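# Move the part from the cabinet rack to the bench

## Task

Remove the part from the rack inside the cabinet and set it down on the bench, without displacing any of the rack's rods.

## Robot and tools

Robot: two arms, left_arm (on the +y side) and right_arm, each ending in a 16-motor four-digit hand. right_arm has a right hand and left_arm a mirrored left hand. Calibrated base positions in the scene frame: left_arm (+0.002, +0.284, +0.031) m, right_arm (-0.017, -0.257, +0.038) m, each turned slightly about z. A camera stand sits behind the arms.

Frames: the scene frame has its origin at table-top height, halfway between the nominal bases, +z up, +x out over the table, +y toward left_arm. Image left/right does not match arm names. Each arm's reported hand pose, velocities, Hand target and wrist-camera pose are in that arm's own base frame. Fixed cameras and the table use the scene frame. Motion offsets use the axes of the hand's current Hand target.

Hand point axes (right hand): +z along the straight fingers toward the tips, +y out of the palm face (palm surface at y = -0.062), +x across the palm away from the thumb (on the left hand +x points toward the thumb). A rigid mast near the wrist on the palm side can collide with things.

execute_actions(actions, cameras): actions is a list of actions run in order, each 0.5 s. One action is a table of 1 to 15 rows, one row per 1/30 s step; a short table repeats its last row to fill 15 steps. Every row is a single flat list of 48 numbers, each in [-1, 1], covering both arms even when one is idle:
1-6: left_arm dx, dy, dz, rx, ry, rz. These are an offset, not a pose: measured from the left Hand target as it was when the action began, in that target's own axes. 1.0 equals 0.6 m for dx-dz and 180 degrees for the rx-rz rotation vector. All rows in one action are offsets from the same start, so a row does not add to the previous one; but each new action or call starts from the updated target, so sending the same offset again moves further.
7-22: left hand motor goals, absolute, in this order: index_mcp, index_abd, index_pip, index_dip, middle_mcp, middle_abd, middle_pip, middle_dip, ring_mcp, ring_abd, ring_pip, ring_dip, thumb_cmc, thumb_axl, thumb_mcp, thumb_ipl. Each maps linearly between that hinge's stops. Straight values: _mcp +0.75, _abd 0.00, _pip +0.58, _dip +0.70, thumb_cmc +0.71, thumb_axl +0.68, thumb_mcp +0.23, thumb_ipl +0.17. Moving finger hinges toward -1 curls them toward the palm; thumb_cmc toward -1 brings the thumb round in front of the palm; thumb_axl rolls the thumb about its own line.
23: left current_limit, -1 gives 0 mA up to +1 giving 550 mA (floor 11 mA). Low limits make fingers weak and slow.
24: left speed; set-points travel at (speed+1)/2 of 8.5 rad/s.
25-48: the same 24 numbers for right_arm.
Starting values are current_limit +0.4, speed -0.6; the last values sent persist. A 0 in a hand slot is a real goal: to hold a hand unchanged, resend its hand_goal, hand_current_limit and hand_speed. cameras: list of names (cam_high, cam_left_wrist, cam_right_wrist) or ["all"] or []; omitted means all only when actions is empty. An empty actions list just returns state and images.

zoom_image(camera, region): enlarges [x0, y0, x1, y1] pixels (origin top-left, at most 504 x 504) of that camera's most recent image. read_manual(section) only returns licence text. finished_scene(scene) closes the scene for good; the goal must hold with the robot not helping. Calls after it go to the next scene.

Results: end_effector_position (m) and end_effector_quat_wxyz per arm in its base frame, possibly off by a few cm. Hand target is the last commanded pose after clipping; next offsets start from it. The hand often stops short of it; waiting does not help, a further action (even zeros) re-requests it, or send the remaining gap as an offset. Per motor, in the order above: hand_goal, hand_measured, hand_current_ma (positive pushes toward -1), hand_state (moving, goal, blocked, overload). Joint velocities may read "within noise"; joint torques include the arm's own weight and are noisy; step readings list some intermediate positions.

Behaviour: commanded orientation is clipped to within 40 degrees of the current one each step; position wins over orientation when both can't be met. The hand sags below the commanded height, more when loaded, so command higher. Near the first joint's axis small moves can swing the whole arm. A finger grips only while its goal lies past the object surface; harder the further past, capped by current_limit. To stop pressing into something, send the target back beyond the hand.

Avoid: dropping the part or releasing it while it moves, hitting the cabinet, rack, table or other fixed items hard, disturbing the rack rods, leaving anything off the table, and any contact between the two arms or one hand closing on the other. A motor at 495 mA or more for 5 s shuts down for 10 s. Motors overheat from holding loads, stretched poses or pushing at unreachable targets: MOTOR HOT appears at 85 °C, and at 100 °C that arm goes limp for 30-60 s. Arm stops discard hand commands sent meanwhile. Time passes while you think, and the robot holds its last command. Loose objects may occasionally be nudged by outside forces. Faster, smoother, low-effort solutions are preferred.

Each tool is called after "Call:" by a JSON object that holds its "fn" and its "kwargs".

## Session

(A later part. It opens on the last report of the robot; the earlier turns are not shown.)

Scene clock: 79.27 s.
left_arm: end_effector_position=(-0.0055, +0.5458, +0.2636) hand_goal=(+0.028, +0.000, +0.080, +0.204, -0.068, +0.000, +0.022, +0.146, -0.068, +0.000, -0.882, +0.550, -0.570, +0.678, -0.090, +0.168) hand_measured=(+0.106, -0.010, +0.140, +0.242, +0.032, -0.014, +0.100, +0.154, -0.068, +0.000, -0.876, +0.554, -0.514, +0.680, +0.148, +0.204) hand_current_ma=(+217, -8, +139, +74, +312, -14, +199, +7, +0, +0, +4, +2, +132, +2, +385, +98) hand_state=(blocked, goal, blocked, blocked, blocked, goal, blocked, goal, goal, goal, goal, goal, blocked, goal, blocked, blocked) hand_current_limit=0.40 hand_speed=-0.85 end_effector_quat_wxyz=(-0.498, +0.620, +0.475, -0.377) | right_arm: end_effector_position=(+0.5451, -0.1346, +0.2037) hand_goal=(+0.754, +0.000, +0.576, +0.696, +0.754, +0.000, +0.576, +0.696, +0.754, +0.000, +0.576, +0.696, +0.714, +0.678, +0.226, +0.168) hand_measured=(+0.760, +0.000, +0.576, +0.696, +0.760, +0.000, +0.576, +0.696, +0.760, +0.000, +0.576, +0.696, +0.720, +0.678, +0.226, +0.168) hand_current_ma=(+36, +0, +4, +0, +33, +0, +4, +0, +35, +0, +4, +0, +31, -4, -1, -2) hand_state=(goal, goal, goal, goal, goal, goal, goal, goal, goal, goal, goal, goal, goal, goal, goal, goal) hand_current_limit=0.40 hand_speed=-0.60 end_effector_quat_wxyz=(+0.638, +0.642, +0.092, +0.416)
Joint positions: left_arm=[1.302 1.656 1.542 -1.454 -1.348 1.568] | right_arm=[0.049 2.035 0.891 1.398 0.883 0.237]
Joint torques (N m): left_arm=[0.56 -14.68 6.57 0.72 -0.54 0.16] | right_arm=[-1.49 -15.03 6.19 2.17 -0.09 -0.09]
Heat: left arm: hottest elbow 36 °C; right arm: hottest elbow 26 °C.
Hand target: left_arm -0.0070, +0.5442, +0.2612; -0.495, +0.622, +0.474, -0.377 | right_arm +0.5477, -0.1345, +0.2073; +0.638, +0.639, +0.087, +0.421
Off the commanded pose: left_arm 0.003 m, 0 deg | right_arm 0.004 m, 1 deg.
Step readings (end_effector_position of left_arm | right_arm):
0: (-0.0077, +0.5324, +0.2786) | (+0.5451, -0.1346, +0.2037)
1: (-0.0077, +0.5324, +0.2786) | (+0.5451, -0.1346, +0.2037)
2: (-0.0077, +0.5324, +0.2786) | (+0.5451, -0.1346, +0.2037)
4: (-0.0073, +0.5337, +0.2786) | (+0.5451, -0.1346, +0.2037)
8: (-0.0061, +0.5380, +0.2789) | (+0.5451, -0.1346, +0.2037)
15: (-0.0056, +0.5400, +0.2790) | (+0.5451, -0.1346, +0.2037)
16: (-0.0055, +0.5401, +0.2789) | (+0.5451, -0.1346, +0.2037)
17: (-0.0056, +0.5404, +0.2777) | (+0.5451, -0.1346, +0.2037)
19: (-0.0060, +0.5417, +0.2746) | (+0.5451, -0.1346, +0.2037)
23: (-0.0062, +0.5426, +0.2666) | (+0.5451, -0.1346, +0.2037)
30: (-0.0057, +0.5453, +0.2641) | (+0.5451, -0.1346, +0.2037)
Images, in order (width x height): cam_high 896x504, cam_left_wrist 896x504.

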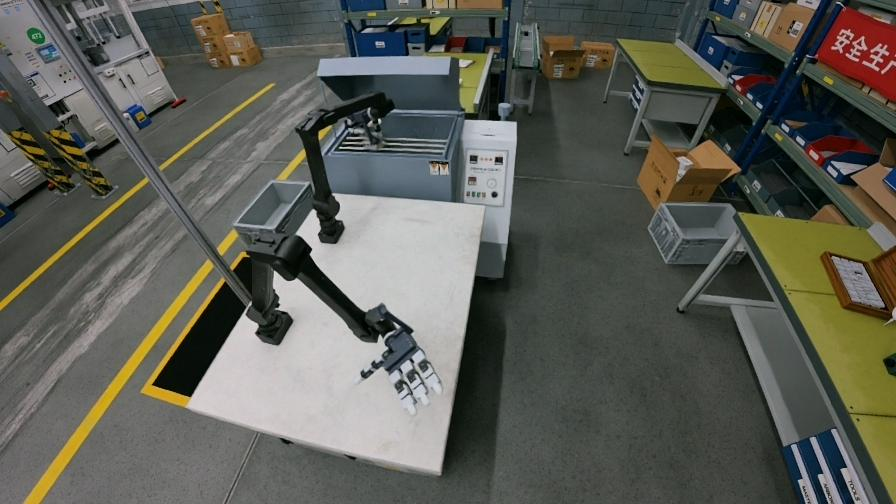

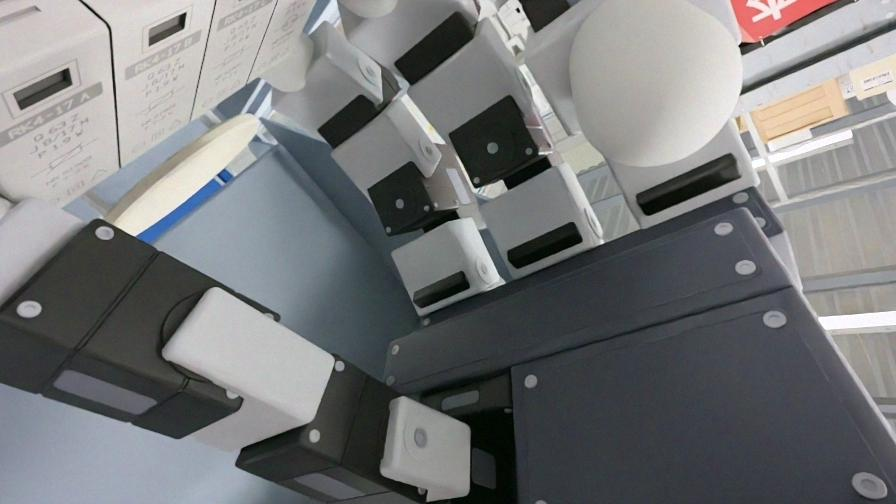

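Call:
{"fn": "execute_actions", "kwargs": {"actions": [[[0,0.0292,0.0068,0,0,0,0.09,0,0.11,0.21,0.03,0,0.08,0.17,-0.068,0,-0.883,0.55,-0.571,0.677,0.12,0.168,0.1,-0.85,0,0,0,0,0,0,0.754,0,0.576,0.696,0.754,0,0.576,0.696,0.754,0,0.576,0.696,0.714,0.678,0.226,0.168,0.4,-0.6]]], "cameras": ["cam_high","cam_left_wrist"]}}

Call:
{"fn": "zoom_image", "kwargs": {"camera": "cam_left_wrist", "region": [0, 0, 420, 300]}}

Scene clock: 81.33 s.
left_arm: end_effector_position=(-0.0053, +0.5471, +0.2580) hand_goal=(+0.090, +0.000, +0.110, +0.210, +0.030, +0.000, +0.080, +0.170, -0.068, +0.000, -0.882, +0.550, -0.570, +0.678, +0.120, +0.168) hand_measured=(+0.108, -0.010, +0.136, +0.228, +0.040, -0.014, +0.096, +0.170, -0.068, +0.000, -0.876, +0.554, -0.514, +0.680, +0.166, +0.198) hand_current_ma=(+25, -9, +42, +26, +13, -14, +19, +0, +0, +0, +4, +2, +132, +2, +136, +78) hand_state=(goal, goal, blocked, goal, goal, goal, goal, goal, goal, goal, goal, goal, blocked, goal, blocked, blocked) hand_current_limit=0.10 hand_speed=-0.85 end_effector_quat_wxyz=(-0.505, +0.614, +0.483, -0.367) | right_arm: end_effector_position=(+0.5451, -0.1346, +0.2037) hand_goal=(+0.754, +0.000, +0.576, +0.696, +0.754, +0.000, +0.576, +0.696, +0.754, +0.000, +0.576, +0.696, +0.714, +0.678, +0.226, +0.168) hand_measured=(+0.760, +0.000, +0.576, +0.696, +0.760, +0.000, +0.576, +0.696, +0.760, +0.000, +0.576, +0.696, +0.720, +0.678, +0.226, +0.168) hand_current_ma=(+36, +0, +4, +0, +33, +0, +4, +0, +35, +0, +4, +0, +31, -4, -1, -2) hand_state=(goal, goal, goal, goal, goal, goal, goal, goal, goal, goal, goal, goal, goal, goal, goal, goal) hand_current_limit=0.40 hand_speed=-0.60 end_effector_quat_wxyz=(+0.638, +0.642, +0.092, +0.416)
Joint positions: left_arm=[1.302 1.647 1.514 -1.406 -1.349 1.566] | right_arm=[0.049 2.035 0.891 1.398 0.883 0.237]
Joint torques (N m): left_arm=[0.32 -13.74 5.81 0.9 -0.53 0.19] | right_arm=[-1.44 -14.97 6.22 2.21 -0.09 -0.09]
Heat: left arm: hottest elbow 36 °C; right arm: hottest elbow 26 °C.
Hand target: left_arm -0.0070, +0.5442, +0.2432; -0.495, +0.622, +0.474, -0.377 | right_arm +0.5477, -0.1345, +0.2073; +0.638, +0.639, +0.087, +0.421
Off the commanded pose: left_arm 0.015 m, 2 deg | right_arm 0.004 m, 1 deg.
Step readings (end_effector_position of left_arm | right_arm):
0: (-0.0055, +0.5459, +0.2636) | (+0.5451, -0.1346, +0.2037)
1: (-0.0056, +0.5458, +0.2635) | (+0.5451, -0.1346, +0.2037)
2: (-0.0055, +0.5459, +0.2625) | (+0.5451, -0.1346, +0.2037)
4: (-0.0054, +0.5463, +0.2594) | (+0.5451, -0.1346, +0.2037)
8: (-0.0052, +0.5473, +0.2580) | (+0.5451, -0.1346, +0.2037)
15: (-0.0053, +0.5471, +0.2579) | (+0.5451, -0.1346, +0.2037)
Images, in order (width x height): cam_high 896x504, cam_left_wrist 896x504.

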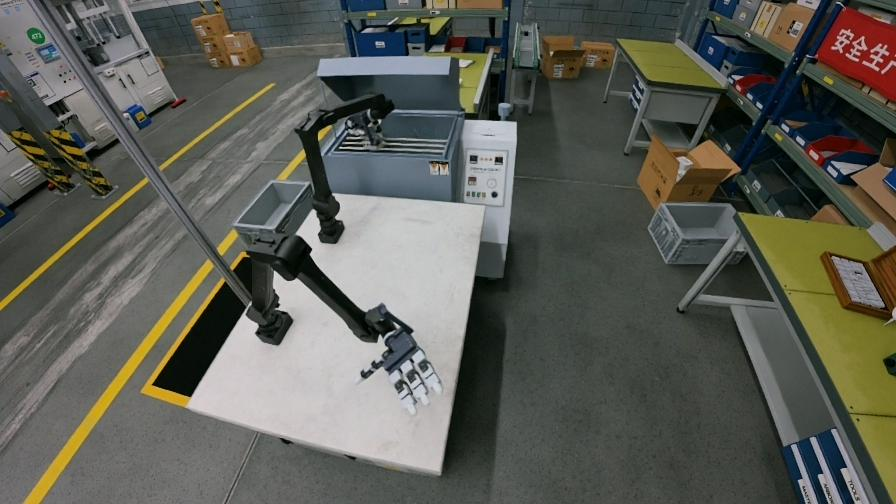

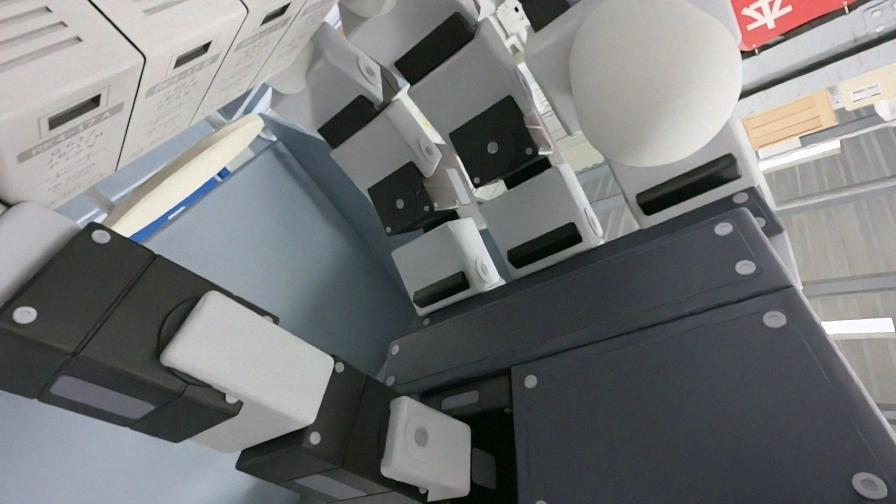

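Scaled by 1.200 from the camera's 896x504 image, which has a finer 1280x720 frame.

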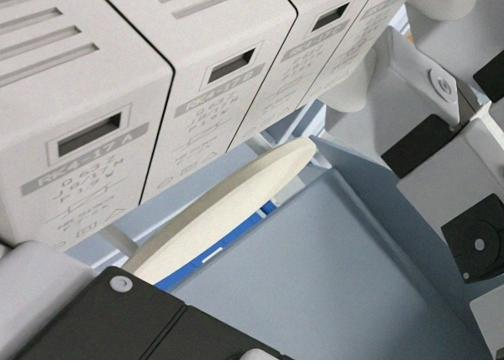

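Call:
{"fn": "execute_actions", "kwargs": {"actions": [[[0,-0.0146,-0.0034,0,0,0,0.233,0,0.285,0.406,0.2,0,0.285,0.406,-0.068,0,-0.883,0.55,-0.571,0.677,0.315,0.168,0.3,-0.75,0,0,0,0,0,0,0.754,0,0.576,0.696,0.754,0,0.576,0.696,0.754,0,0.576,0.696,0.714,0.678,0.226,0.168,0.4,-0.6]]], "cameras": ["cam_high","cam_left_wrist"]}}

Call:
{"fn": "zoom_image", "kwargs": {"camera": "cam_left_wrist", "region": [0, 0, 420, 300]}}

Call:
{"fn": "zoom_image", "kwargs": {"camera": "cam_high", "region": [350, 120, 400, 160]}}

Scene clock: 83.10 s.
left_arm: end_effector_position=(-0.0054, +0.5464, +0.2566) hand_goal=(+0.234, +0.000, +0.286, +0.406, +0.200, +0.000, +0.286, +0.406, -0.068, +0.000, -0.882, +0.550, -0.570, +0.678, +0.316, +0.168) hand_measured=(+0.220, -0.002, +0.282, +0.404, +0.188, -0.004, +0.282, +0.404, -0.068, +0.000, -0.876, +0.554, -0.568, +0.680, +0.310, +0.168) hand_current_ma=(-17, -1, -3, -2, -14, -2, -3, -1, +0, +0, +4, +2, +1, +2, -6, +0) hand_state=(goal, goal, goal, goal, goal, goal, goal, goal, goal, goal, goal, goal, goal, goal, goal, goal) hand_current_limit=0.30 hand_speed=-0.75 end_effector_quat_wxyz=(-0.503, +0.616, +0.482, -0.369) | right_arm: end_effector_position=(+0.5451, -0.1346, +0.2037) hand_goal=(+0.754, +0.000, +0.576, +0.696, +0.754, +0.000, +0.576, +0.696, +0.754, +0.000, +0.576, +0.696, +0.714, +0.678, +0.226, +0.168) hand_measured=(+0.760, +0.000, +0.576, +0.696, +0.760, +0.000, +0.576, +0.696, +0.760, +0.000, +0.576, +0.696, +0.720, +0.678, +0.226, +0.168) hand_current_ma=(+36, +0, +4, +0, +33, +0, +4, +0, +35, +0, +4, +0, +31, -4, -1, -2) hand_state=(goal, goal, goal, goal, goal, goal, goal, goal, goal, goal, goal, goal, goal, goal, goal, goal) hand_current_limit=0.40 hand_speed=-0.60 end_effector_quat_wxyz=(+0.638, +0.642, +0.092, +0.416)
Joint positions: left_arm=[1.303 1.647 1.512 -1.406 -1.347 1.57] | right_arm=[0.049 2.035 0.891 1.398 0.883 0.237]
Joint torques (N m): left_arm=[-0.21 -14.27 7.34 0.03 -0.61 0.11] | right_arm=[-1.38 -14.92 6.17 2.18 -0.08 -0.08]
Heat: left arm: hottest elbow 36 °C; right arm: hottest elbow 26 °C.
Hand target: left_arm -0.0070, +0.5442, +0.2520; -0.495, +0.622, +0.474, -0.377 | right_arm +0.5477, -0.1345, +0.2073; +0.638, +0.639, +0.087, +0.421
Off the commanded pose: left_arm 0.005 m, 2 deg | right_arm 0.004 m, 1 deg.
Step readings (end_effector_position of left_arm | right_arm):
0: (-0.0053, +0.5471, +0.2579) | (+0.5451, -0.1346, +0.2037)
1: (-0.0052, +0.5471, +0.2578) | (+0.5451, -0.1346, +0.2037)
2: (-0.0051, +0.5472, +0.2577) | (+0.5451, -0.1346, +0.2037)
4: (-0.0049, +0.5473, +0.2577) | (+0.5451, -0.1346, +0.2037)
8: (-0.0054, +0.5468, +0.2571) | (+0.5451, -0.1346, +0.2037)
15: (-0.0054, +0.5465, +0.2566) | (+0.5451, -0.1346, +0.2037)
Images, in order (width x height): cam_high 896x504, cam_left_wrist 896x504.

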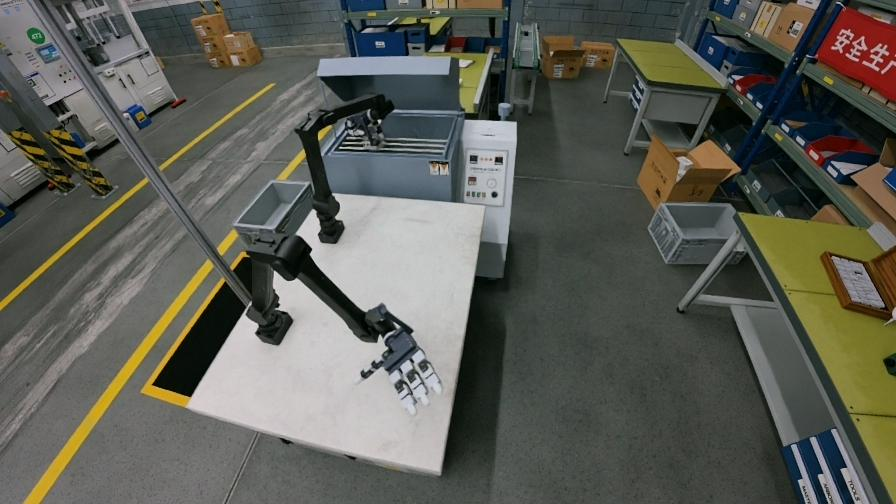

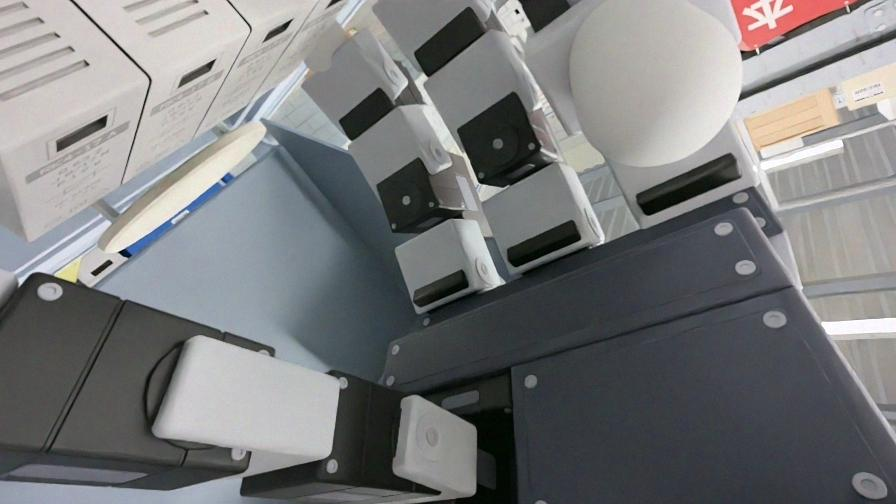

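Scaled by 1.200 from the camera's 896x504 image, which has a finer 1280x720 frame.

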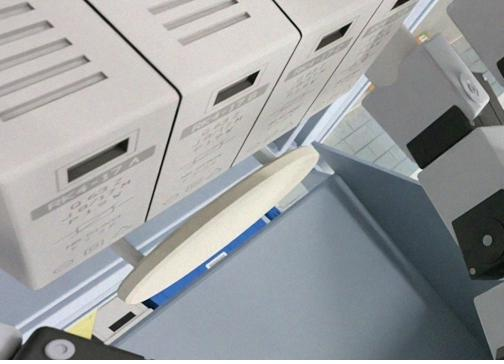

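Scaled by 10.080 from the camera's 896x504 image, which has a finer 1280x720 frame.

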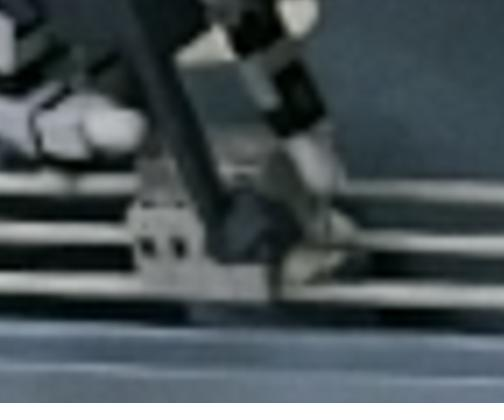

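Call:
{"fn": "execute_actions", "kwargs": {"actions": [[[0,0,0,0,0,0,0.233,0,0.285,0.406,0.2,0,0.285,0.406,-0.068,0,-0.883,0.55,-0.571,0.677,0.112,0.168,0.4,-0.8,0,0,0,0,0,0,0.754,0,0.576,0.696,0.754,0,0.576,0.696,0.754,0,0.576,0.696,0.714,0.678,0.226,0.168,0.4,-0.6]],[[0,-0.0325,-0.0075,0,0,0,0.233,0,0.285,0.406,0.2,0,0.285,0.406,-0.068,0,-0.883,0.55,-0.571,0.677,0.112,0.168,0.4,-0.8,0,0,0,0,0,0,0.754,0,0.576,0.696,0.754,0,0.576,0.696,0.754,0,0.576,0.696,0.714,0.678,0.226,0.168,0.4,-0.6]]], "cameras": ["cam_left_wrist"]}}

Call:
{"fn": "zoom_image", "kwargs": {"camera": "cam_left_wrist", "region": [0, 0, 420, 300]}}

Scene clock: 88.77 s.
left_arm: end_effector_position=(-0.0055, +0.5381, +0.2548) hand_goal=(+0.234, +0.000, +0.286, +0.406, +0.200, +0.000, +0.286, +0.406, -0.068, +0.000, -0.882, +0.550, -0.570, +0.678, +0.112, +0.168) hand_measured=(+0.222, -0.002, +0.282, +0.404, +0.188, -0.002, +0.282, +0.404, -0.068, +0.000, -0.876, +0.554, -0.560, +0.678, +0.140, +0.174) hand_current_ma=(-17, -1, -3, -2, -13, -1, -3, -1, +0, +0, +4, +2, +12, +0, +64, +9) hand_state=(goal, goal, goal, goal, goal, goal, goal, goal, goal, goal, goal, goal, goal, goal, blocked, goal) hand_current_limit=0.40 hand_speed=-0.80 end_effector_quat_wxyz=(-0.491, +0.626, +0.471, -0.380) | right_arm: end_effector_position=(+0.5451, -0.1346, +0.2037) hand_goal=(+0.754, +0.000, +0.576, +0.696, +0.754, +0.000, +0.576, +0.696, +0.754, +0.000, +0.576, +0.696, +0.714, +0.678, +0.226, +0.168) hand_measured=(+0.760, +0.000, +0.576, +0.696, +0.760, +0.000, +0.576, +0.696, +0.760, +0.000, +0.576, +0.696, +0.720, +0.678, +0.226, +0.168) hand_current_ma=(+36, +0, +4, +0, +33, +0, +4, +0, +35, +0, +4, +0, +31, -4, -1, -2) hand_state=(goal, goal, goal, goal, goal, goal, goal, goal, goal, goal, goal, goal, goal, goal, goal, goal) hand_current_limit=0.40 hand_speed=-0.60 end_effector_quat_wxyz=(+0.638, +0.642, +0.092, +0.416)
Joint positions: left_arm=[1.3 1.647 1.512 -1.448 -1.341 1.572] | right_arm=[0.049 2.035 0.891 1.398 0.883 0.237]
Joint torques (N m): left_arm=[0.91 -14.39 10.04 -0.31 -0.89 0.18] | right_arm=[-1.61 -14.92 6.19 2.18 -0.09 -0.1]
Heat: left arm: hottest elbow 35 °C; right arm: hottest elbow 26 °C.
Hand target: left_arm -0.0068, +0.5442, +0.2721; -0.495, +0.622, +0.474, -0.377 | right_arm +0.5477, -0.1345, +0.2073; +0.638, +0.639, +0.087, +0.421
Off the commanded pose: left_arm 0.018 m, 1 deg | right_arm 0.004 m, 1 deg.
Step readings (end_effector_position of left_arm | right_arm):
0: (-0.0054, +0.5464, +0.2566) | (+0.5451, -0.1346, +0.2037)
1: (-0.0054, +0.5464, +0.2566) | (+0.5451, -0.1346, +0.2037)
2: (-0.0054, +0.5464, +0.2566) | (+0.5451, -0.1346, +0.2037)
4: (-0.0054, +0.5464, +0.2566) | (+0.5451, -0.1346, +0.2037)
8: (-0.0049, +0.5464, +0.2563) | (+0.5451, -0.1346, +0.2037)
15: (-0.0033, +0.5463, +0.2558) | (+0.5451, -0.1346, +0.2037)
16: (-0.0033, +0.5463, +0.2558) | (+0.5451, -0.1346, +0.2037)
17: (-0.0034, +0.5459, +0.2558) | (+0.5451, -0.1346, +0.2037)
19: (-0.0039, +0.5441, +0.2555) | (+0.5451, -0.1346, +0.2037)
23: (-0.0048, +0.5408, +0.2551) | (+0.5451, -0.1346, +0.2037)
30: (-0.0054, +0.5386, +0.2548) | (+0.5451, -0.1346, +0.2037)
Images, in order (width x height): cam_left_wrist 896x504.

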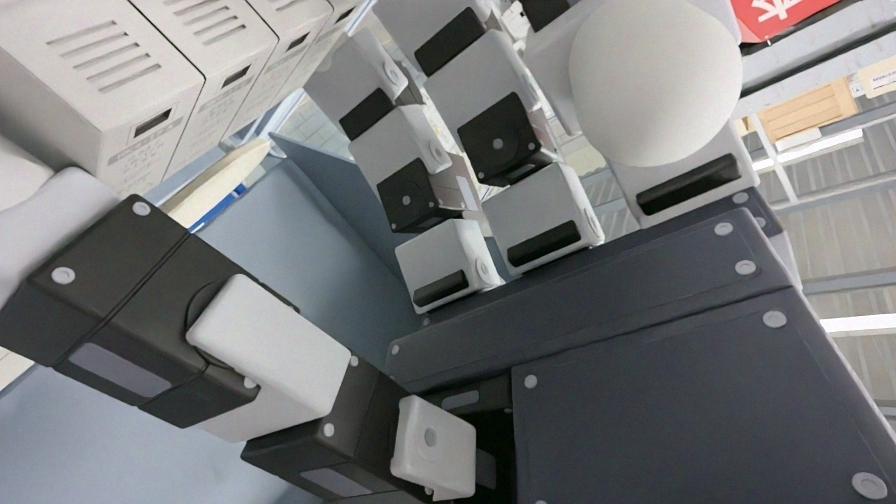

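Scaled by 1.200 from the camera's 896x504 image, which has a finer 1280x720 frame.

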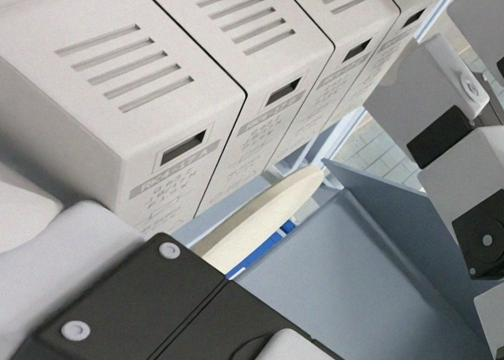

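Call:
{"fn": "execute_actions", "kwargs": {"actions": [[[0.0096,-0.0201,-0.002,0,0,0,0.233,0,0.285,0.406,0.2,0,0.285,0.406,-0.068,0,-0.883,0.55,-0.571,0.677,0.14,0.168,0.4,-0.8,0,0,0,0,0,0,0.754,0,0.576,0.696,0.754,0,0.576,0.696,0.754,0,0.576,0.696,0.714,0.678,0.226,0.168,0.4,-0.6]]], "cameras": []}}

Scene clock: 90.97 s.
left_arm: end_effector_position=(-0.0051, +0.5392, +0.2651) hand_goal=(+0.234, +0.000, +0.286, +0.406, +0.200, +0.000, +0.286, +0.406, -0.068, +0.000, -0.882, +0.550, -0.570, +0.678, +0.140, +0.168) hand_measured=(+0.222, -0.002, +0.282, +0.404, +0.188, -0.002, +0.282, +0.404, -0.068, +0.000, -0.876, +0.554, -0.566, +0.678, +0.142, +0.170) hand_current_ma=(-17, -1, -3, -2, -13, -1, -3, -1, +0, +0, +4, +2, +2, +0, +1, +1) hand_state=(goal, goal, goal, goal, goal, goal, goal, goal, goal, goal, goal, goal, goal, goal, goal, goal) hand_current_limit=0.40 hand_speed=-0.80 end_effector_quat_wxyz=(-0.490, +0.629, +0.467, -0.383) | right_arm: end_effector_position=(+0.5451, -0.1346, +0.2037) hand_goal=(+0.754, +0.000, +0.576, +0.696, +0.754, +0.000, +0.576, +0.696, +0.754, +0.000, +0.576, +0.696, +0.714, +0.678, +0.226, +0.168) hand_measured=(+0.760, +0.000, +0.576, +0.696, +0.760, +0.000, +0.576, +0.696, +0.760, +0.000, +0.576, +0.696, +0.720, +0.678, +0.226, +0.168) hand_current_ma=(+36, +0, +4, +0, +33, +0, +4, +0, +35, +0, +4, +0, +31, -4, -1, -2) hand_state=(goal, goal, goal, goal, goal, goal, goal, goal, goal, goal, goal, goal, goal, goal, goal, goal) hand_current_limit=0.40 hand_speed=-0.60 end_effector_quat_wxyz=(+0.638, +0.642, +0.092, +0.416)
Joint positions: left_arm=[1.3 1.647 1.54 -1.469 -1.341 1.589] | right_arm=[0.049 2.035 0.891 1.398 0.883 0.237]
Joint torques (N m): left_arm=[1.03 -13.33 11.08 -0.1 -0.87 0.13] | right_arm=[-1.44 -14.86 6.22 2.17 -0.08 -0.1]
Heat: left arm: hottest elbow 35 °C; right arm: hottest elbow 26 °C.
Hand target: left_arm -0.0068, +0.5502, +0.2841; -0.495, +0.622, +0.474, -0.377 | right_arm +0.5477, -0.1345, +0.2073; +0.638, +0.639, +0.087, +0.421
Off the commanded pose: left_arm 0.022 m, 1 deg | right_arm 0.004 m, 1 deg.
Step readings (end_effector_position of left_arm | right_arm):
0: (-0.0055, +0.5381, +0.2548) | (+0.5451, -0.1346, +0.2037)
1: (-0.0055, +0.5381, +0.2547) | (+0.5451, -0.1346, +0.2037)
2: (-0.0056, +0.5379, +0.2549) | (+0.5451, -0.1346, +0.2037)
4: (-0.0057, +0.5372, +0.2559) | (+0.5451, -0.1346, +0.2037)
8: (-0.0054, +0.5384, +0.2611) | (+0.5451, -0.1346, +0.2037)
15: (-0.0050, +0.5396, +0.2651) | (+0.5451, -0.1346, +0.2037)
No camera images: "cameras" was empty.

Call:
{"fn": "execute_actions", "kwargs": {"actions": [[[0,0,0,0,0,0,0.041,0,0.358,0.478,-0.014,0,0.358,0.478,-0.068,0,-0.883,0.55,-0.571,0.677,0.14,0.168,0.5,-0.75,0,0,0,0,0,0,0.754,0,0.576,0.696,0.754,0,0.576,0.696,0.754,0,0.576,0.696,0.714,0.678,0.226,0.168,0.4,-0.6]],[[0,0,0,0,0,0,-0.151,0,0.255,0.406,-0.26,0,0.255,0.406,-0.068,0,-0.883,0.55,-0.571,0.677,-0.112,0.168,0.5,-0.85,0,0,0,0,0,0,0.754,0,0.576,0.696,0.754,0,0.576,0.696,0.754,0,0.576,0.696,0.714,0.678,0.226,0.168,0.4,-0.6]],[[0,0,0,0,0,0,-0.151,0,0.255,0.406,-0.26,0,0.255,0.406,-0.068,0,-0.883,0.55,-0.571,0.677,-0.112,0.168,0.5,-0.85,0,0,0,0,0,0,0.754,0,0.576,0.696,0.754,0,0.576,0.696,0.754,0,0.576,0.696,0.714,0.678,0.226,0.168,0.4,-0.6]]], "cameras": ["cam_high","cam_left_wrist"]}}

Call:
{"fn": "zoom_image", "kwargs": {"camera": "cam_left_wrist", "region": [0, 0, 420, 300]}}

Call:
{"fn": "zoom_image", "kwargs": {"camera": "cam_high", "region": [350, 120, 400, 160]}}

Scene clock: 95.40 s.
left_arm: end_effector_position=(-0.0062, +0.5391, +0.2651) hand_goal=(-0.150, +0.000, +0.256, +0.406, -0.260, +0.000, +0.256, +0.406, -0.068, +0.000, -0.882, +0.550, -0.570, +0.678, -0.112, +0.168) hand_measured=(-0.018, -0.002, +0.306, +0.432, -0.096, -0.002, +0.302, +0.426, -0.068, +0.000, -0.876, +0.554, -0.566, +0.678, +0.122, +0.196) hand_current_ma=(+413, +0, +106, +41, +413, -1, +93, +30, +0, +0, +4, +2, +3, +0, +412, +67) hand_state=(blocked, goal, blocked, blocked, blocked, goal, blocked, blocked, goal, goal, goal, goal, goal, goal, blocked, blocked) hand_current_limit=0.50 hand_speed=-0.85 end_effector_quat_wxyz=(-0.489, +0.629, +0.467, -0.383) | right_arm: end_effector_position=(+0.5451, -0.1346, +0.2037) hand_goal=(+0.754, +0.000, +0.576, +0.696, +0.754, +0.000, +0.576, +0.696, +0.754, +0.000, +0.576, +0.696, +0.714, +0.678, +0.226, +0.168) hand_measured=(+0.760, +0.000, +0.576, +0.696, +0.760, +0.000, +0.576, +0.696, +0.760, +0.000, +0.576, +0.696, +0.720, +0.678, +0.226, +0.168) hand_current_ma=(+36, +0, +4, +0, +33, +0, +4, +0, +35, +0, +4, +0, +31, -4, -1, -2) hand_state=(goal, goal, goal, goal, goal, goal, goal, goal, goal, goal, goal, goal, goal, goal, goal, goal) hand_current_limit=0.40 hand_speed=-0.60 end_effector_quat_wxyz=(+0.638, +0.642, +0.092, +0.416)
Joint positions: left_arm=[1.302 1.647 1.54 -1.47 -1.341 1.59] | right_arm=[0.049 2.035 0.891 1.398 0.883 0.237]
Joint torques (N m): left_arm=[0.85 -13.63 11.12 -0.24 -0.82 0.13] | right_arm=[-1.44 -14.97 6.2 2.15 -0.08 -0.09]
Heat: left arm: hottest elbow 35 °C; right arm: hottest elbow 26 °C.
Hand target: left_arm -0.0069, +0.5501, +0.2840; -0.495, +0.622, +0.474, -0.377 | right_arm +0.5477, -0.1345, +0.2073; +0.638, +0.639, +0.087, +0.421
Off the commanded pose: left_arm 0.022 m, 1 deg | right_arm 0.004 m, 1 deg.
Step readings (end_effector_position of left_arm | right_arm):
0: (-0.0052, +0.5391, +0.2651) | (+0.5451, -0.1346, +0.2037)
1: (-0.0052, +0.5391, +0.2651) | (+0.5451, -0.1346, +0.2037)
2: (-0.0052, +0.5391, +0.2651) | (+0.5451, -0.1346, +0.2037)
4: (-0.0052, +0.5391, +0.2651) | (+0.5451, -0.1346, +0.2037)
8: (-0.0052, +0.5391, +0.2651) | (+0.5451, -0.1346, +0.2037)
15: (-0.0052, +0.5391, +0.2651) | (+0.5451, -0.1346, +0.2037)
16: (-0.0052, +0.5391, +0.2651) | (+0.5451, -0.1346, +0.2037)
17: (-0.0052, +0.5391, +0.2651) | (+0.5451, -0.1346, +0.2037)
19: (-0.0052, +0.5391, +0.2651) | (+0.5451, -0.1346, +0.2037)
23: (-0.0052, +0.5391, +0.2651) | (+0.5451, -0.1346, +0.2037)
30: (-0.0062, +0.5391, +0.2651) | (+0.5451, -0.1346, +0.2037)
31: (-0.0062, +0.5391, +0.2651) | (+0.5451, -0.1346, +0.2037)
32: (-0.0062, +0.5391, +0.2651) | (+0.5451, -0.1346, +0.2037)
34: (-0.0062, +0.5391, +0.2651) | (+0.5451, -0.1346, +0.2037)
38: (-0.0062, +0.5391, +0.2651) | (+0.5451, -0.1346, +0.2037)
45: (-0.0062, +0.5391, +0.2651) | (+0.5451, -0.1346, +0.2037)
Images, in order (width x height): cam_high 896x504, cam_left_wrist 896x504.

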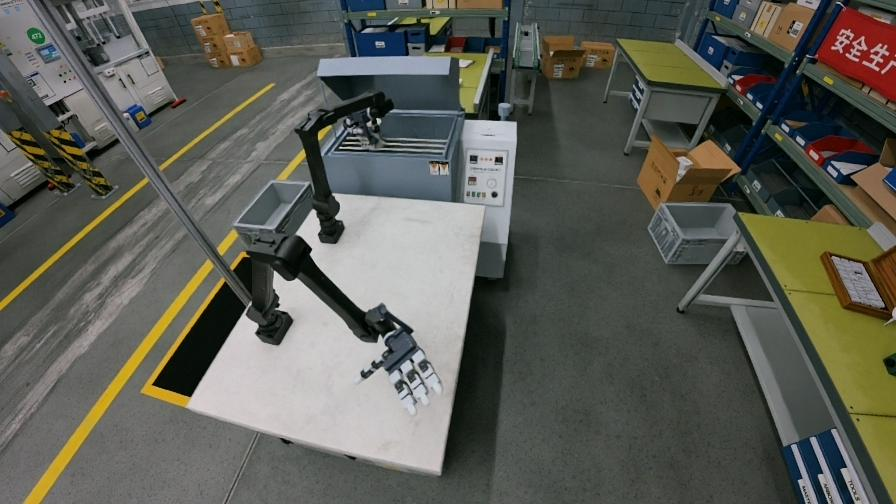

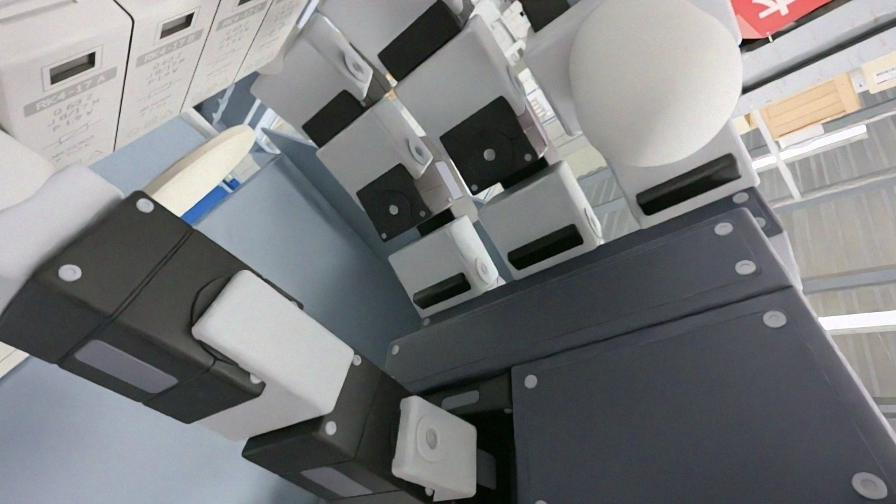

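Scaled by 1.200 from the camera's 896x504 image, which has a finer 1280x720 frame.

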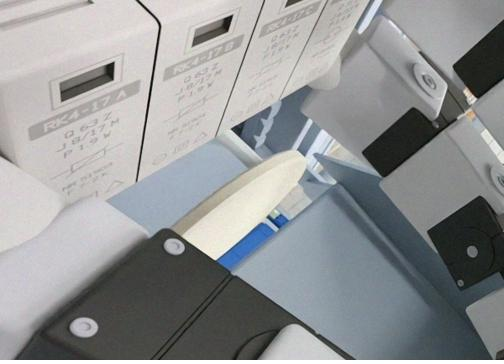

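Scaled by 10.080 from the camera's 896x504 image, which has a finer 1280x720 frame.

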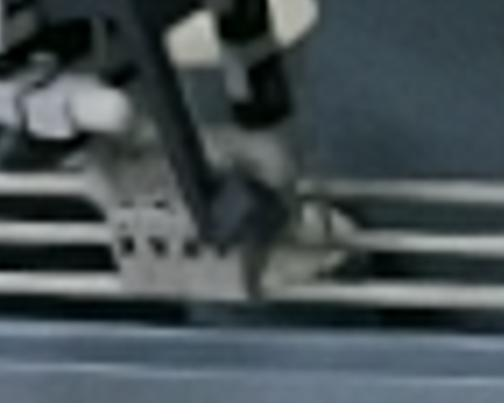

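Call:
{"fn": "execute_actions", "kwargs": {"actions": [[[0,0,0,0,0,0,-0.151,0,0.255,0.406,-0.26,0,0.255,0.406,-0.068,0,-0.883,0.55,-0.571,0.677,-0.2,0.168,1.0,-0.8,0,0,0,0,0,0,0.754,0,0.576,0.696,0.754,0,0.576,0.696,0.754,0,0.576,0.696,0.714,0.678,0.226,0.168,0.4,-0.6]],[[0,-0.0325,-0.0075,0,0,0,-0.151,0,0.255,0.406,-0.26,0,0.255,0.406,-0.068,0,-0.883,0.55,-0.571,0.677,-0.2,0.168,1.0,-0.8,0,0,0,0,0,0,0.754,0,0.576,0.696,0.754,0,0.576,0.696,0.754,0,0.576,0.696,0.714,0.678,0.226,0.168,0.4,-0.6]],[[0,-0.0325,-0.0075,0,0,0,-0.151,0,0.255,0.406,-0.26,0,0.255,0.406,-0.068,0,-0.883,0.55,-0.571,0.677,-0.2,0.168,0.78,-0.8,0,0,0,0,0,0,0.754,0,0.576,0.696,0.754,0,0.576,0.696,0.754,0,0.576,0.696,0.714,0.678,0.226,0.168,0.4,-0.6]]], "cameras": ["cam_high","cam_left_wrist"]}}

Call:
{"fn": "zoom_image", "kwargs": {"camera": "cam_left_wrist", "region": [0, 0, 420, 300]}}

Call:
{"fn": "zoom_image", "kwargs": {"camera": "cam_high", "region": [350, 120, 400, 160]}}

Scene clock: 100.00 s.
left_arm: end_effector_position=(-0.0067, +0.5351, +0.2830) hand_goal=(-0.150, +0.000, +0.256, +0.406, -0.260, +0.000, +0.256, +0.406, -0.068, +0.000, -0.882, +0.550, -0.570, +0.678, -0.200, +0.168) hand_measured=(-0.022, -0.006, +0.306, +0.436, -0.124, -0.004, +0.312, +0.434, -0.068, +0.000, -0.876, +0.554, -0.544, +0.678, +0.122, +0.204) hand_current_ma=(+451, -4, +106, +51, +488, -2, +126, +44, +0, +0, +4, +2, +45, +0, +490, +104) hand_state=(blocked, goal, blocked, blocked, blocked, goal, blocked, blocked, goal, goal, goal, goal, blocked, goal, blocked, blocked) hand_current_limit=0.78 hand_speed=-0.80 end_effector_quat_wxyz=(-0.474, +0.642, +0.452, -0.399) | right_arm: end_effector_position=(+0.5451, -0.1346, +0.2037) hand_goal=(+0.754, +0.000, +0.576, +0.696, +0.754, +0.000, +0.576, +0.696, +0.754, +0.000, +0.576, +0.696, +0.714, +0.678, +0.226, +0.168) hand_measured=(+0.760, +0.000, +0.576, +0.696, +0.760, +0.000, +0.576, +0.696, +0.760, +0.000, +0.576, +0.696, +0.720, +0.678, +0.226, +0.168) hand_current_ma=(+36, +0, +4, +0, +33, +0, +4, +0, +35, +0, +4, +0, +31, -4, -1, -2) hand_state=(goal, goal, goal, goal, goal, goal, goal, goal, goal, goal, goal, goal, goal, goal, goal, goal) hand_current_limit=0.40 hand_speed=-0.60 end_effector_quat_wxyz=(+0.638, +0.642, +0.092, +0.416)
Joint positions: left_arm=[1.302 1.659 1.606 -1.565 -1.336 1.61] | right_arm=[0.049 2.035 0.891 1.398 0.883 0.237]
Joint torques (N m): left_arm=[0.15 -16.56 13.01 -0.14 -1.03 0.02] | right_arm=[-1.49 -14.8 6.19 2.21 -0.08 -0.09]
Heat: left arm: hottest elbow 35 °C; right arm: hottest elbow 26 °C.
Hand target: left_arm -0.0068, +0.5501, +0.3242; -0.495, +0.622, +0.474, -0.377 | right_arm +0.5477, -0.1345, +0.2073; +0.638, +0.639, +0.087, +0.421
Off the commanded pose: left_arm 0.044 m, 5 deg | right_arm 0.004 m, 1 deg.
Step readings (end_effector_position of left_arm | right_arm):
0: (-0.0062, +0.5391, +0.2651) | (+0.5451, -0.1346, +0.2037)
1: (-0.0062, +0.5391, +0.2651) | (+0.5451, -0.1346, +0.2037)
2: (-0.0062, +0.5391, +0.2651) | (+0.5451, -0.1346, +0.2037)
4: (-0.0065, +0.5390, +0.2651) | (+0.5451, -0.1346, +0.2037)
8: (-0.0065, +0.5390, +0.2652) | (+0.5451, -0.1346, +0.2037)
15: (-0.0065, +0.5390, +0.2652) | (+0.5451, -0.1346, +0.2037)
16: (-0.0065, +0.5391, +0.2655) | (+0.5451, -0.1346, +0.2037)
17: (-0.0065, +0.5389, +0.2660) | (+0.5451, -0.1346, +0.2037)
19: (-0.0067, +0.5378, +0.2664) | (+0.5451, -0.1346, +0.2037)
23: (-0.0068, +0.5365, +0.2666) | (+0.5451, -0.1346, +0.2037)
30: (-0.0069, +0.5359, +0.2668) | (+0.5451, -0.1346, +0.2037)
31: (-0.0069, +0.5358, +0.2670) | (+0.5451, -0.1346, +0.2037)
32: (-0.0069, +0.5355, +0.2674) | (+0.5451, -0.1346, +0.2037)
34: (-0.0068, +0.5348, +0.2690) | (+0.5451, -0.1346, +0.2037)
38: (-0.0067, +0.5352, +0.2761) | (+0.5451, -0.1346, +0.2037)
45: (-0.0064, +0.5362, +0.2831) | (+0.5451, -0.1346, +0.2037)
Images, in order (width x height): cam_high 896x504, cam_left_wrist 896x504.

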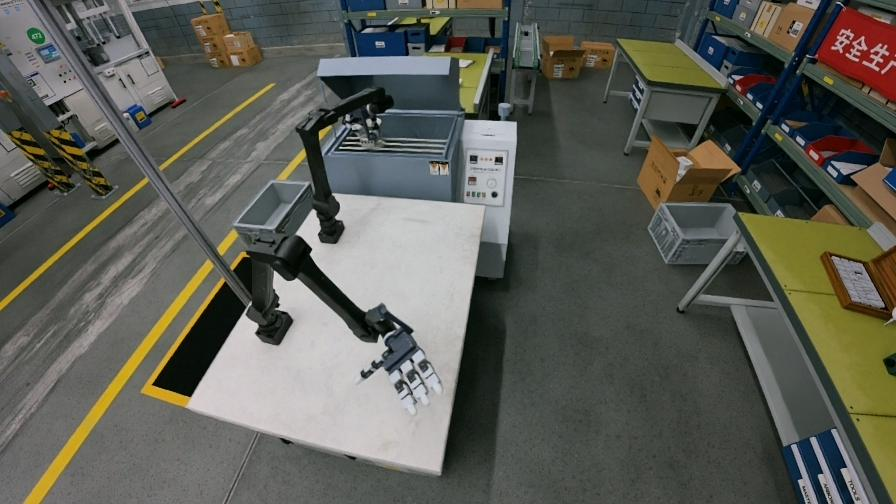

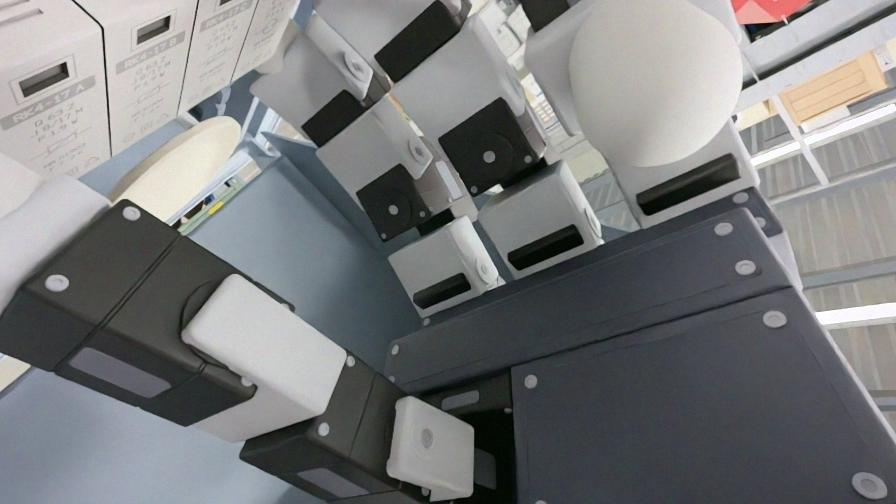

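Scaled by 1.200 from the camera's 896x504 image, which has a finer 1280x720 frame.

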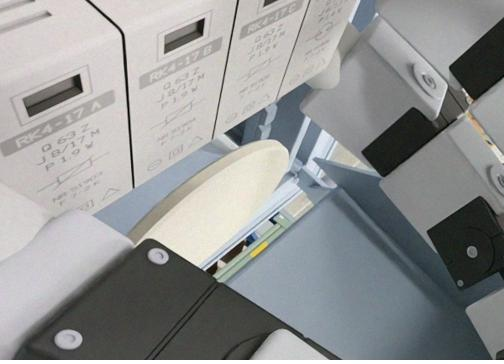

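Scaled by 10.080 from the camera's 896x504 image, which has a finer 1280x720 frame.

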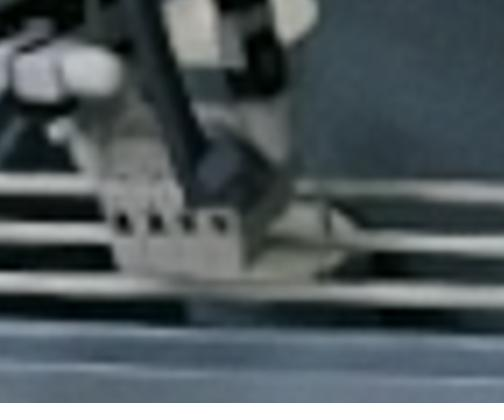

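Call:
{"fn": "execute_actions", "kwargs": {"actions": [[[-0.0395,-0.0018,-0.0142,0,0,0,-0.151,0,0.255,0.406,-0.26,0,0.255,0.406,-0.068,0,-0.883,0.55,-0.571,0.677,-0.2,0.168,0.78,-0.8,0,0,0,0,0,0,0.754,0,0.576,0.696,0.754,0,0.576,0.696,0.754,0,0.576,0.696,0.714,0.678,0.226,0.168,0.4,-0.6],[-0.079,-0.0036,-0.0285,0,0,0,-0.151,0,0.255,0.406,-0.26,0,0.255,0.406,-0.068,0,-0.883,0.55,-0.571,0.677,-0.2,0.168,0.78,-0.8,0,0,0,0,0,0,0.754,0,0.576,0.696,0.754,0,0.576,0.696,0.754,0,0.576,0.696,0.714,0.678,0.226,0.168,0.4,-0.6]]], "cameras": ["cam_high","cam_left_wrist"]}}

Call:
{"fn": "zoom_image", "kwargs": {"camera": "cam_high", "region": [340, 100, 420, 170]}}

Scene clock: 103.00 s.
left_arm: end_effector_position=(-0.0068, +0.4992, +0.3051) hand_goal=(-0.150, +0.000, +0.256, +0.406, -0.260, +0.000, +0.256, +0.406, -0.068, +0.000, -0.882, +0.550, -0.570, +0.678, -0.200, +0.168) hand_measured=(-0.022, -0.006, +0.306, +0.436, -0.132, -0.008, +0.312, +0.434, -0.068, +0.000, -0.876, +0.554, -0.538, +0.678, +0.122, +0.204) hand_current_ma=(+451, -4, +108, +52, +451, -6, +126, +44, +0, +0, +4, +2, +57, +0, +490, +104) hand_state=(blocked, goal, blocked, blocked, blocked, goal, blocked, blocked, goal, goal, goal, goal, blocked, goal, blocked, blocked) hand_current_limit=0.78 hand_speed=-0.80 end_effector_quat_wxyz=(-0.477, +0.637, +0.460, -0.394) | right_arm: end_effector_position=(+0.5451, -0.1346, +0.2037) hand_goal=(+0.754, +0.000, +0.576, +0.696, +0.754, +0.000, +0.576, +0.696, +0.754, +0.000, +0.576, +0.696, +0.714, +0.678, +0.226, +0.168) hand_measured=(+0.760, +0.000, +0.576, +0.696, +0.760, +0.000, +0.576, +0.696, +0.760, +0.000, +0.576, +0.696, +0.720, +0.678, +0.226, +0.168) hand_current_ma=(+36, +0, +4, +0, +33, +0, +4, +0, +35, +0, +4, +0, +31, -4, -1, -2) hand_state=(goal, goal, goal, goal, goal, goal, goal, goal, goal, goal, goal, goal, goal, goal, goal, goal) hand_current_limit=0.40 hand_speed=-0.60 end_effector_quat_wxyz=(+0.638, +0.642, +0.092, +0.416)
Joint positions: left_arm=[1.283 1.578 1.563 -1.69 -1.331 1.499] | right_arm=[0.049 2.035 0.891 1.398 0.883 0.237]
Joint torques (N m): left_arm=[-0.32 -15.68 9.03 -0.14 -1.07 -0.14] | right_arm=[-1.49 -14.8 6.17 2.18 -0.08 -0.1]
Heat: left arm: hottest elbow 36 °C; right arm: hottest elbow 26 °C.
Hand target: left_arm -0.0038, +0.5002, +0.3301; -0.495, +0.622, +0.474, -0.377 | right_arm +0.5477, -0.1345, +0.2073; +0.638, +0.639, +0.087, +0.421
Off the commanded pose: left_arm 0.025 m, 4 deg | right_arm 0.004 m, 1 deg.
joint sent to its limit (left arm) — joint 4 (wrist pitch), lower limit. The joint targets still meet the commanded pose.
Step readings (end_effector_position of left_arm | right_arm):
0: (-0.0067, +0.5353, +0.2829) | (+0.5451, -0.1346, +0.2037)
1: (-0.0067, +0.5352, +0.2829) | (+0.5451, -0.1346, +0.2037)
2: (-0.0069, +0.5345, +0.2829) | (+0.5451, -0.1346, +0.2037)
4: (-0.0073, +0.5315, +0.2834) | (+0.5451, -0.1346, +0.2037)
8: (-0.0084, +0.5161, +0.2878) | (+0.5451, -0.1346, +0.2037)
15: (-0.0077, +0.5005, +0.3043) | (+0.5451, -0.1346, +0.2037)
Images, in order (width x height): cam_high 896x504, cam_left_wrist 896x504.

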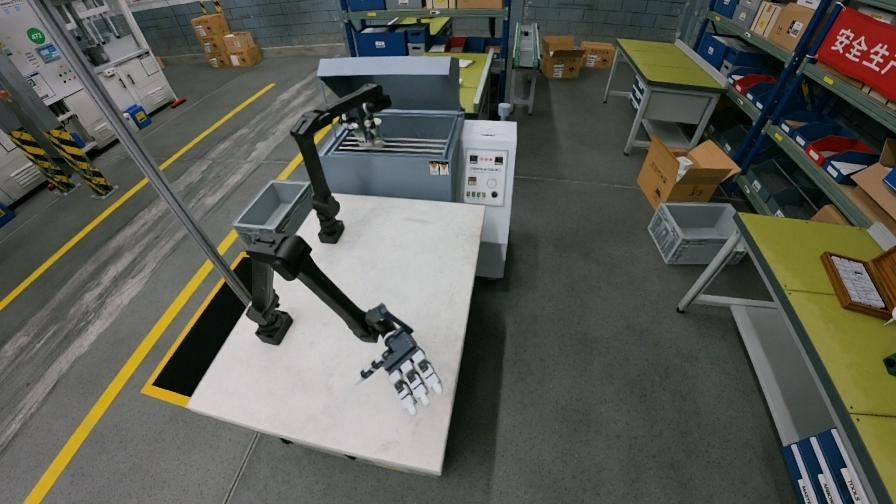

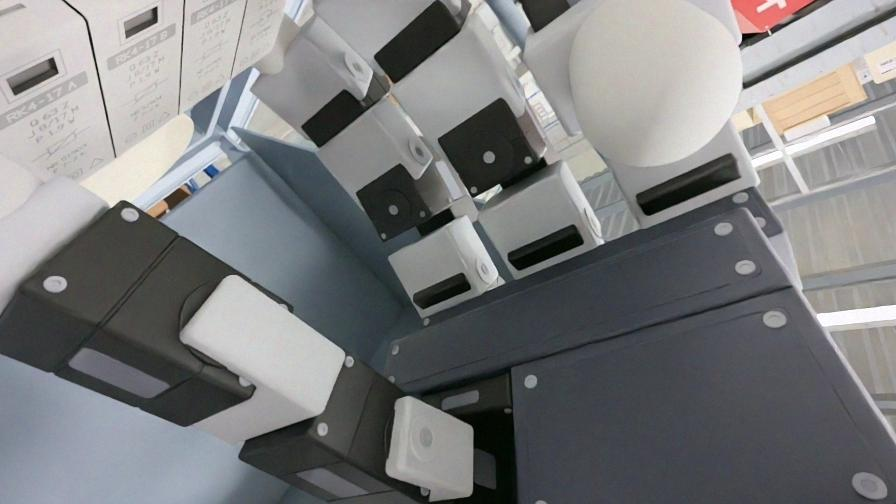

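Scaled by 6.300 from the camera's 896x504 image, which has a finer 1280x720 frame.

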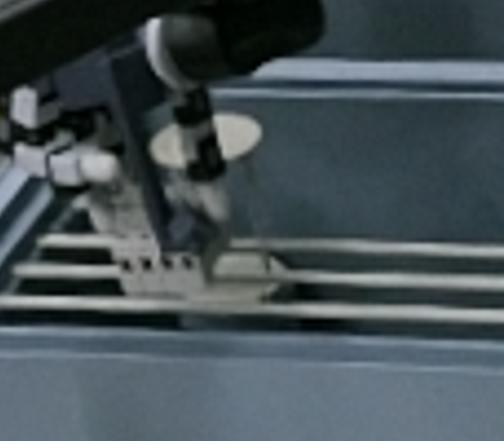

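Call:
{"fn": "execute_actions", "kwargs": {"actions": [[[-0.0354,-0.0108,-0.0124,0,0,0,-0.151,0,0.255,0.406,-0.26,0,0.255,0.406,-0.068,0,-0.883,0.55,-0.571,0.677,-0.2,0.168,0.78,-0.8,0,0,0,0,0,0,0.754,0,0.576,0.696,0.754,0,0.576,0.696,0.754,0,0.576,0.696,0.714,0.678,0.226,0.168,0.4,-0.6]],[[-0.0482,-0.0457,-0.0241,0,0,0,-0.151,0,0.255,0.406,-0.26,0,0.255,0.406,-0.068,0,-0.883,0.55,-0.571,0.677,-0.2,0.168,0.78,-0.8,0,0,0,0,0,0,0.754,0,0.576,0.696,0.754,0,0.576,0.696,0.754,0,0.576,0.696,0.714,0.678,0.226,0.168,0.4,-0.6]]], "cameras": ["cam_high","cam_left_wrist"]}}

Call:
{"fn": "zoom_image", "kwargs": {"camera": "cam_high", "region": [340, 100, 420, 170]}}

Scene clock: 105.63 s.
left_arm: end_effector_position=(-0.0067, +0.4511, +0.3492) hand_goal=(-0.150, +0.000, +0.256, +0.406, -0.260, +0.000, +0.256, +0.406, -0.068, +0.000, -0.882, +0.550, -0.570, +0.678, -0.200, +0.168) hand_measured=(-0.022, -0.006, +0.306, +0.436, -0.134, -0.010, +0.312, +0.434, -0.068, +0.000, -0.876, +0.554, -0.536, +0.678, +0.122, +0.204) hand_current_ma=(+451, -4, +108, +53, +441, -8, +126, +44, +0, +0, +4, +2, +62, +0, +490, +104) hand_state=(blocked, goal, blocked, blocked, blocked, goal, blocked, blocked, goal, goal, goal, goal, blocked, goal, blocked, blocked) hand_current_limit=0.78 hand_speed=-0.80 end_effector_quat_wxyz=(-0.492, +0.641, +0.460, -0.367) | right_arm: end_effector_position=(+0.5451, -0.1346, +0.2037) hand_goal=(+0.754, +0.000, +0.576, +0.696, +0.754, +0.000, +0.576, +0.696, +0.754, +0.000, +0.576, +0.696, +0.714, +0.678, +0.226, +0.168) hand_measured=(+0.760, +0.000, +0.576, +0.696, +0.760, +0.000, +0.576, +0.696, +0.760, +0.000, +0.576, +0.696, +0.720, +0.678, +0.226, +0.168) hand_current_ma=(+36, +0, +4, +0, +33, +0, +4, +0, +35, +0, +4, +0, +31, -4, -1, -2) hand_state=(goal, goal, goal, goal, goal, goal, goal, goal, goal, goal, goal, goal, goal, goal, goal, goal) hand_current_limit=0.40 hand_speed=-0.60 end_effector_quat_wxyz=(+0.638, +0.642, +0.092, +0.416)
Joint positions: left_arm=[1.254 1.412 1.499 -1.694 -1.323 1.553] | right_arm=[0.049 2.035 0.891 1.398 0.883 0.237]
Joint torques (N m): left_arm=[-0.73 -12.69 8.88 0.1 -0.97 0.08] | right_arm=[-1.49 -14.97 6.17 2.19 -0.08 -0.09]
Heat: left arm: hottest elbow 36 °C; right arm: hottest elbow 26 °C.
Hand target: left_arm -0.0039, +0.4481, +0.3681; -0.495, +0.622, +0.474, -0.377 | right_arm +0.5477, -0.1345, +0.2073; +0.638, +0.639, +0.087, +0.421
Off the commanded pose: left_arm 0.019 m, 3 deg | right_arm 0.004 m, 1 deg.
joint sent to its limit (left arm) — joint 4 (wrist pitch), lower limit. The joint targets are off in orientation, not in position.
Step readings (end_effector_position of left_arm | right_arm):
0: (-0.0068, +0.4993, +0.3051) | (+0.5451, -0.1346, +0.2037)
1: (-0.0068, +0.4993, +0.3051) | (+0.5451, -0.1346, +0.2037)
2: (-0.0066, +0.4990, +0.3049) | (+0.5451, -0.1346, +0.2037)
4: (-0.0061, +0.4964, +0.3040) | (+0.5451, -0.1346, +0.2037)
8: (-0.0066, +0.4878, +0.3036) | (+0.5451, -0.1346, +0.2037)
15: (-0.0067, +0.4825, +0.3122) | (+0.5451, -0.1346, +0.2037)
16: (-0.0066, +0.4822, +0.3129) | (+0.5451, -0.1346, +0.2037)
17: (-0.0065, +0.4813, +0.3133) | (+0.5451, -0.1346, +0.2037)
19: (-0.0060, +0.4768, +0.3155) | (+0.5451, -0.1346, +0.2037)
23: (-0.0062, +0.4640, +0.3282) | (+0.5451, -0.1346, +0.2037)
30: (-0.0069, +0.4518, +0.3492) | (+0.5451, -0.1346, +0.2037)
Images, in order (width x height): cam_high 896x504, cam_left_wrist 896x504.

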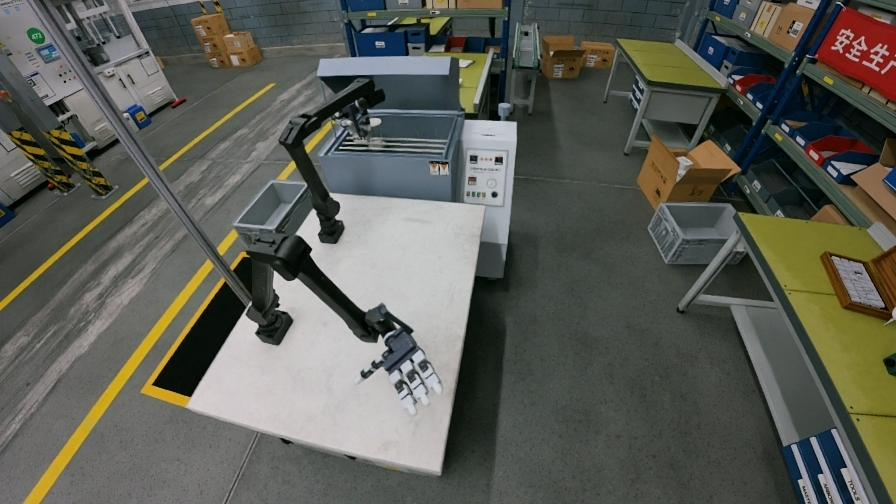

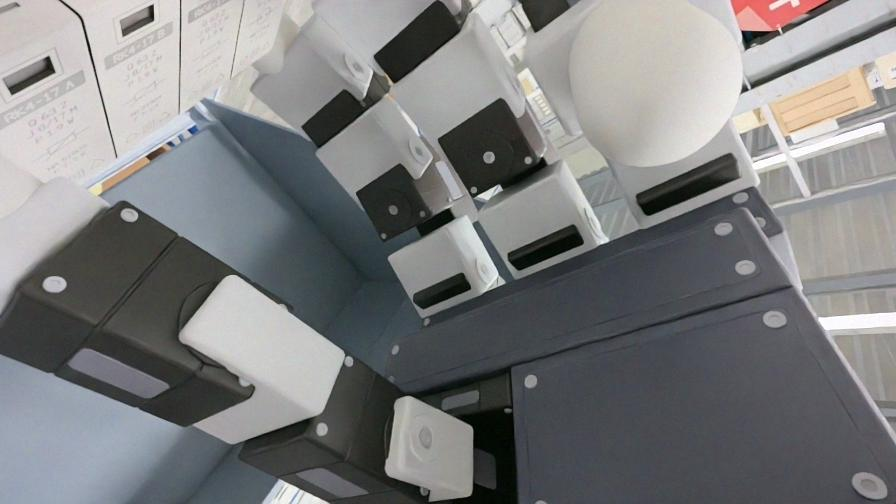

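Scaled by 6.300 from the camera's 896x504 image, which has a finer 1280x720 frame.

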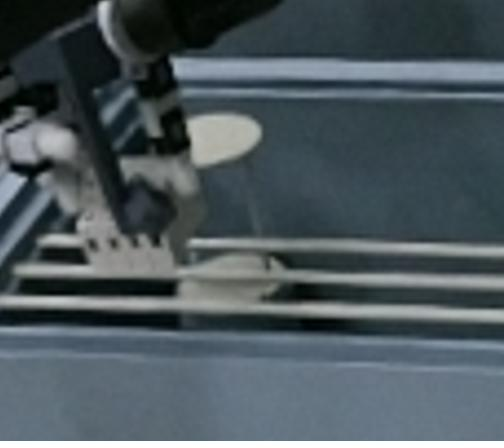

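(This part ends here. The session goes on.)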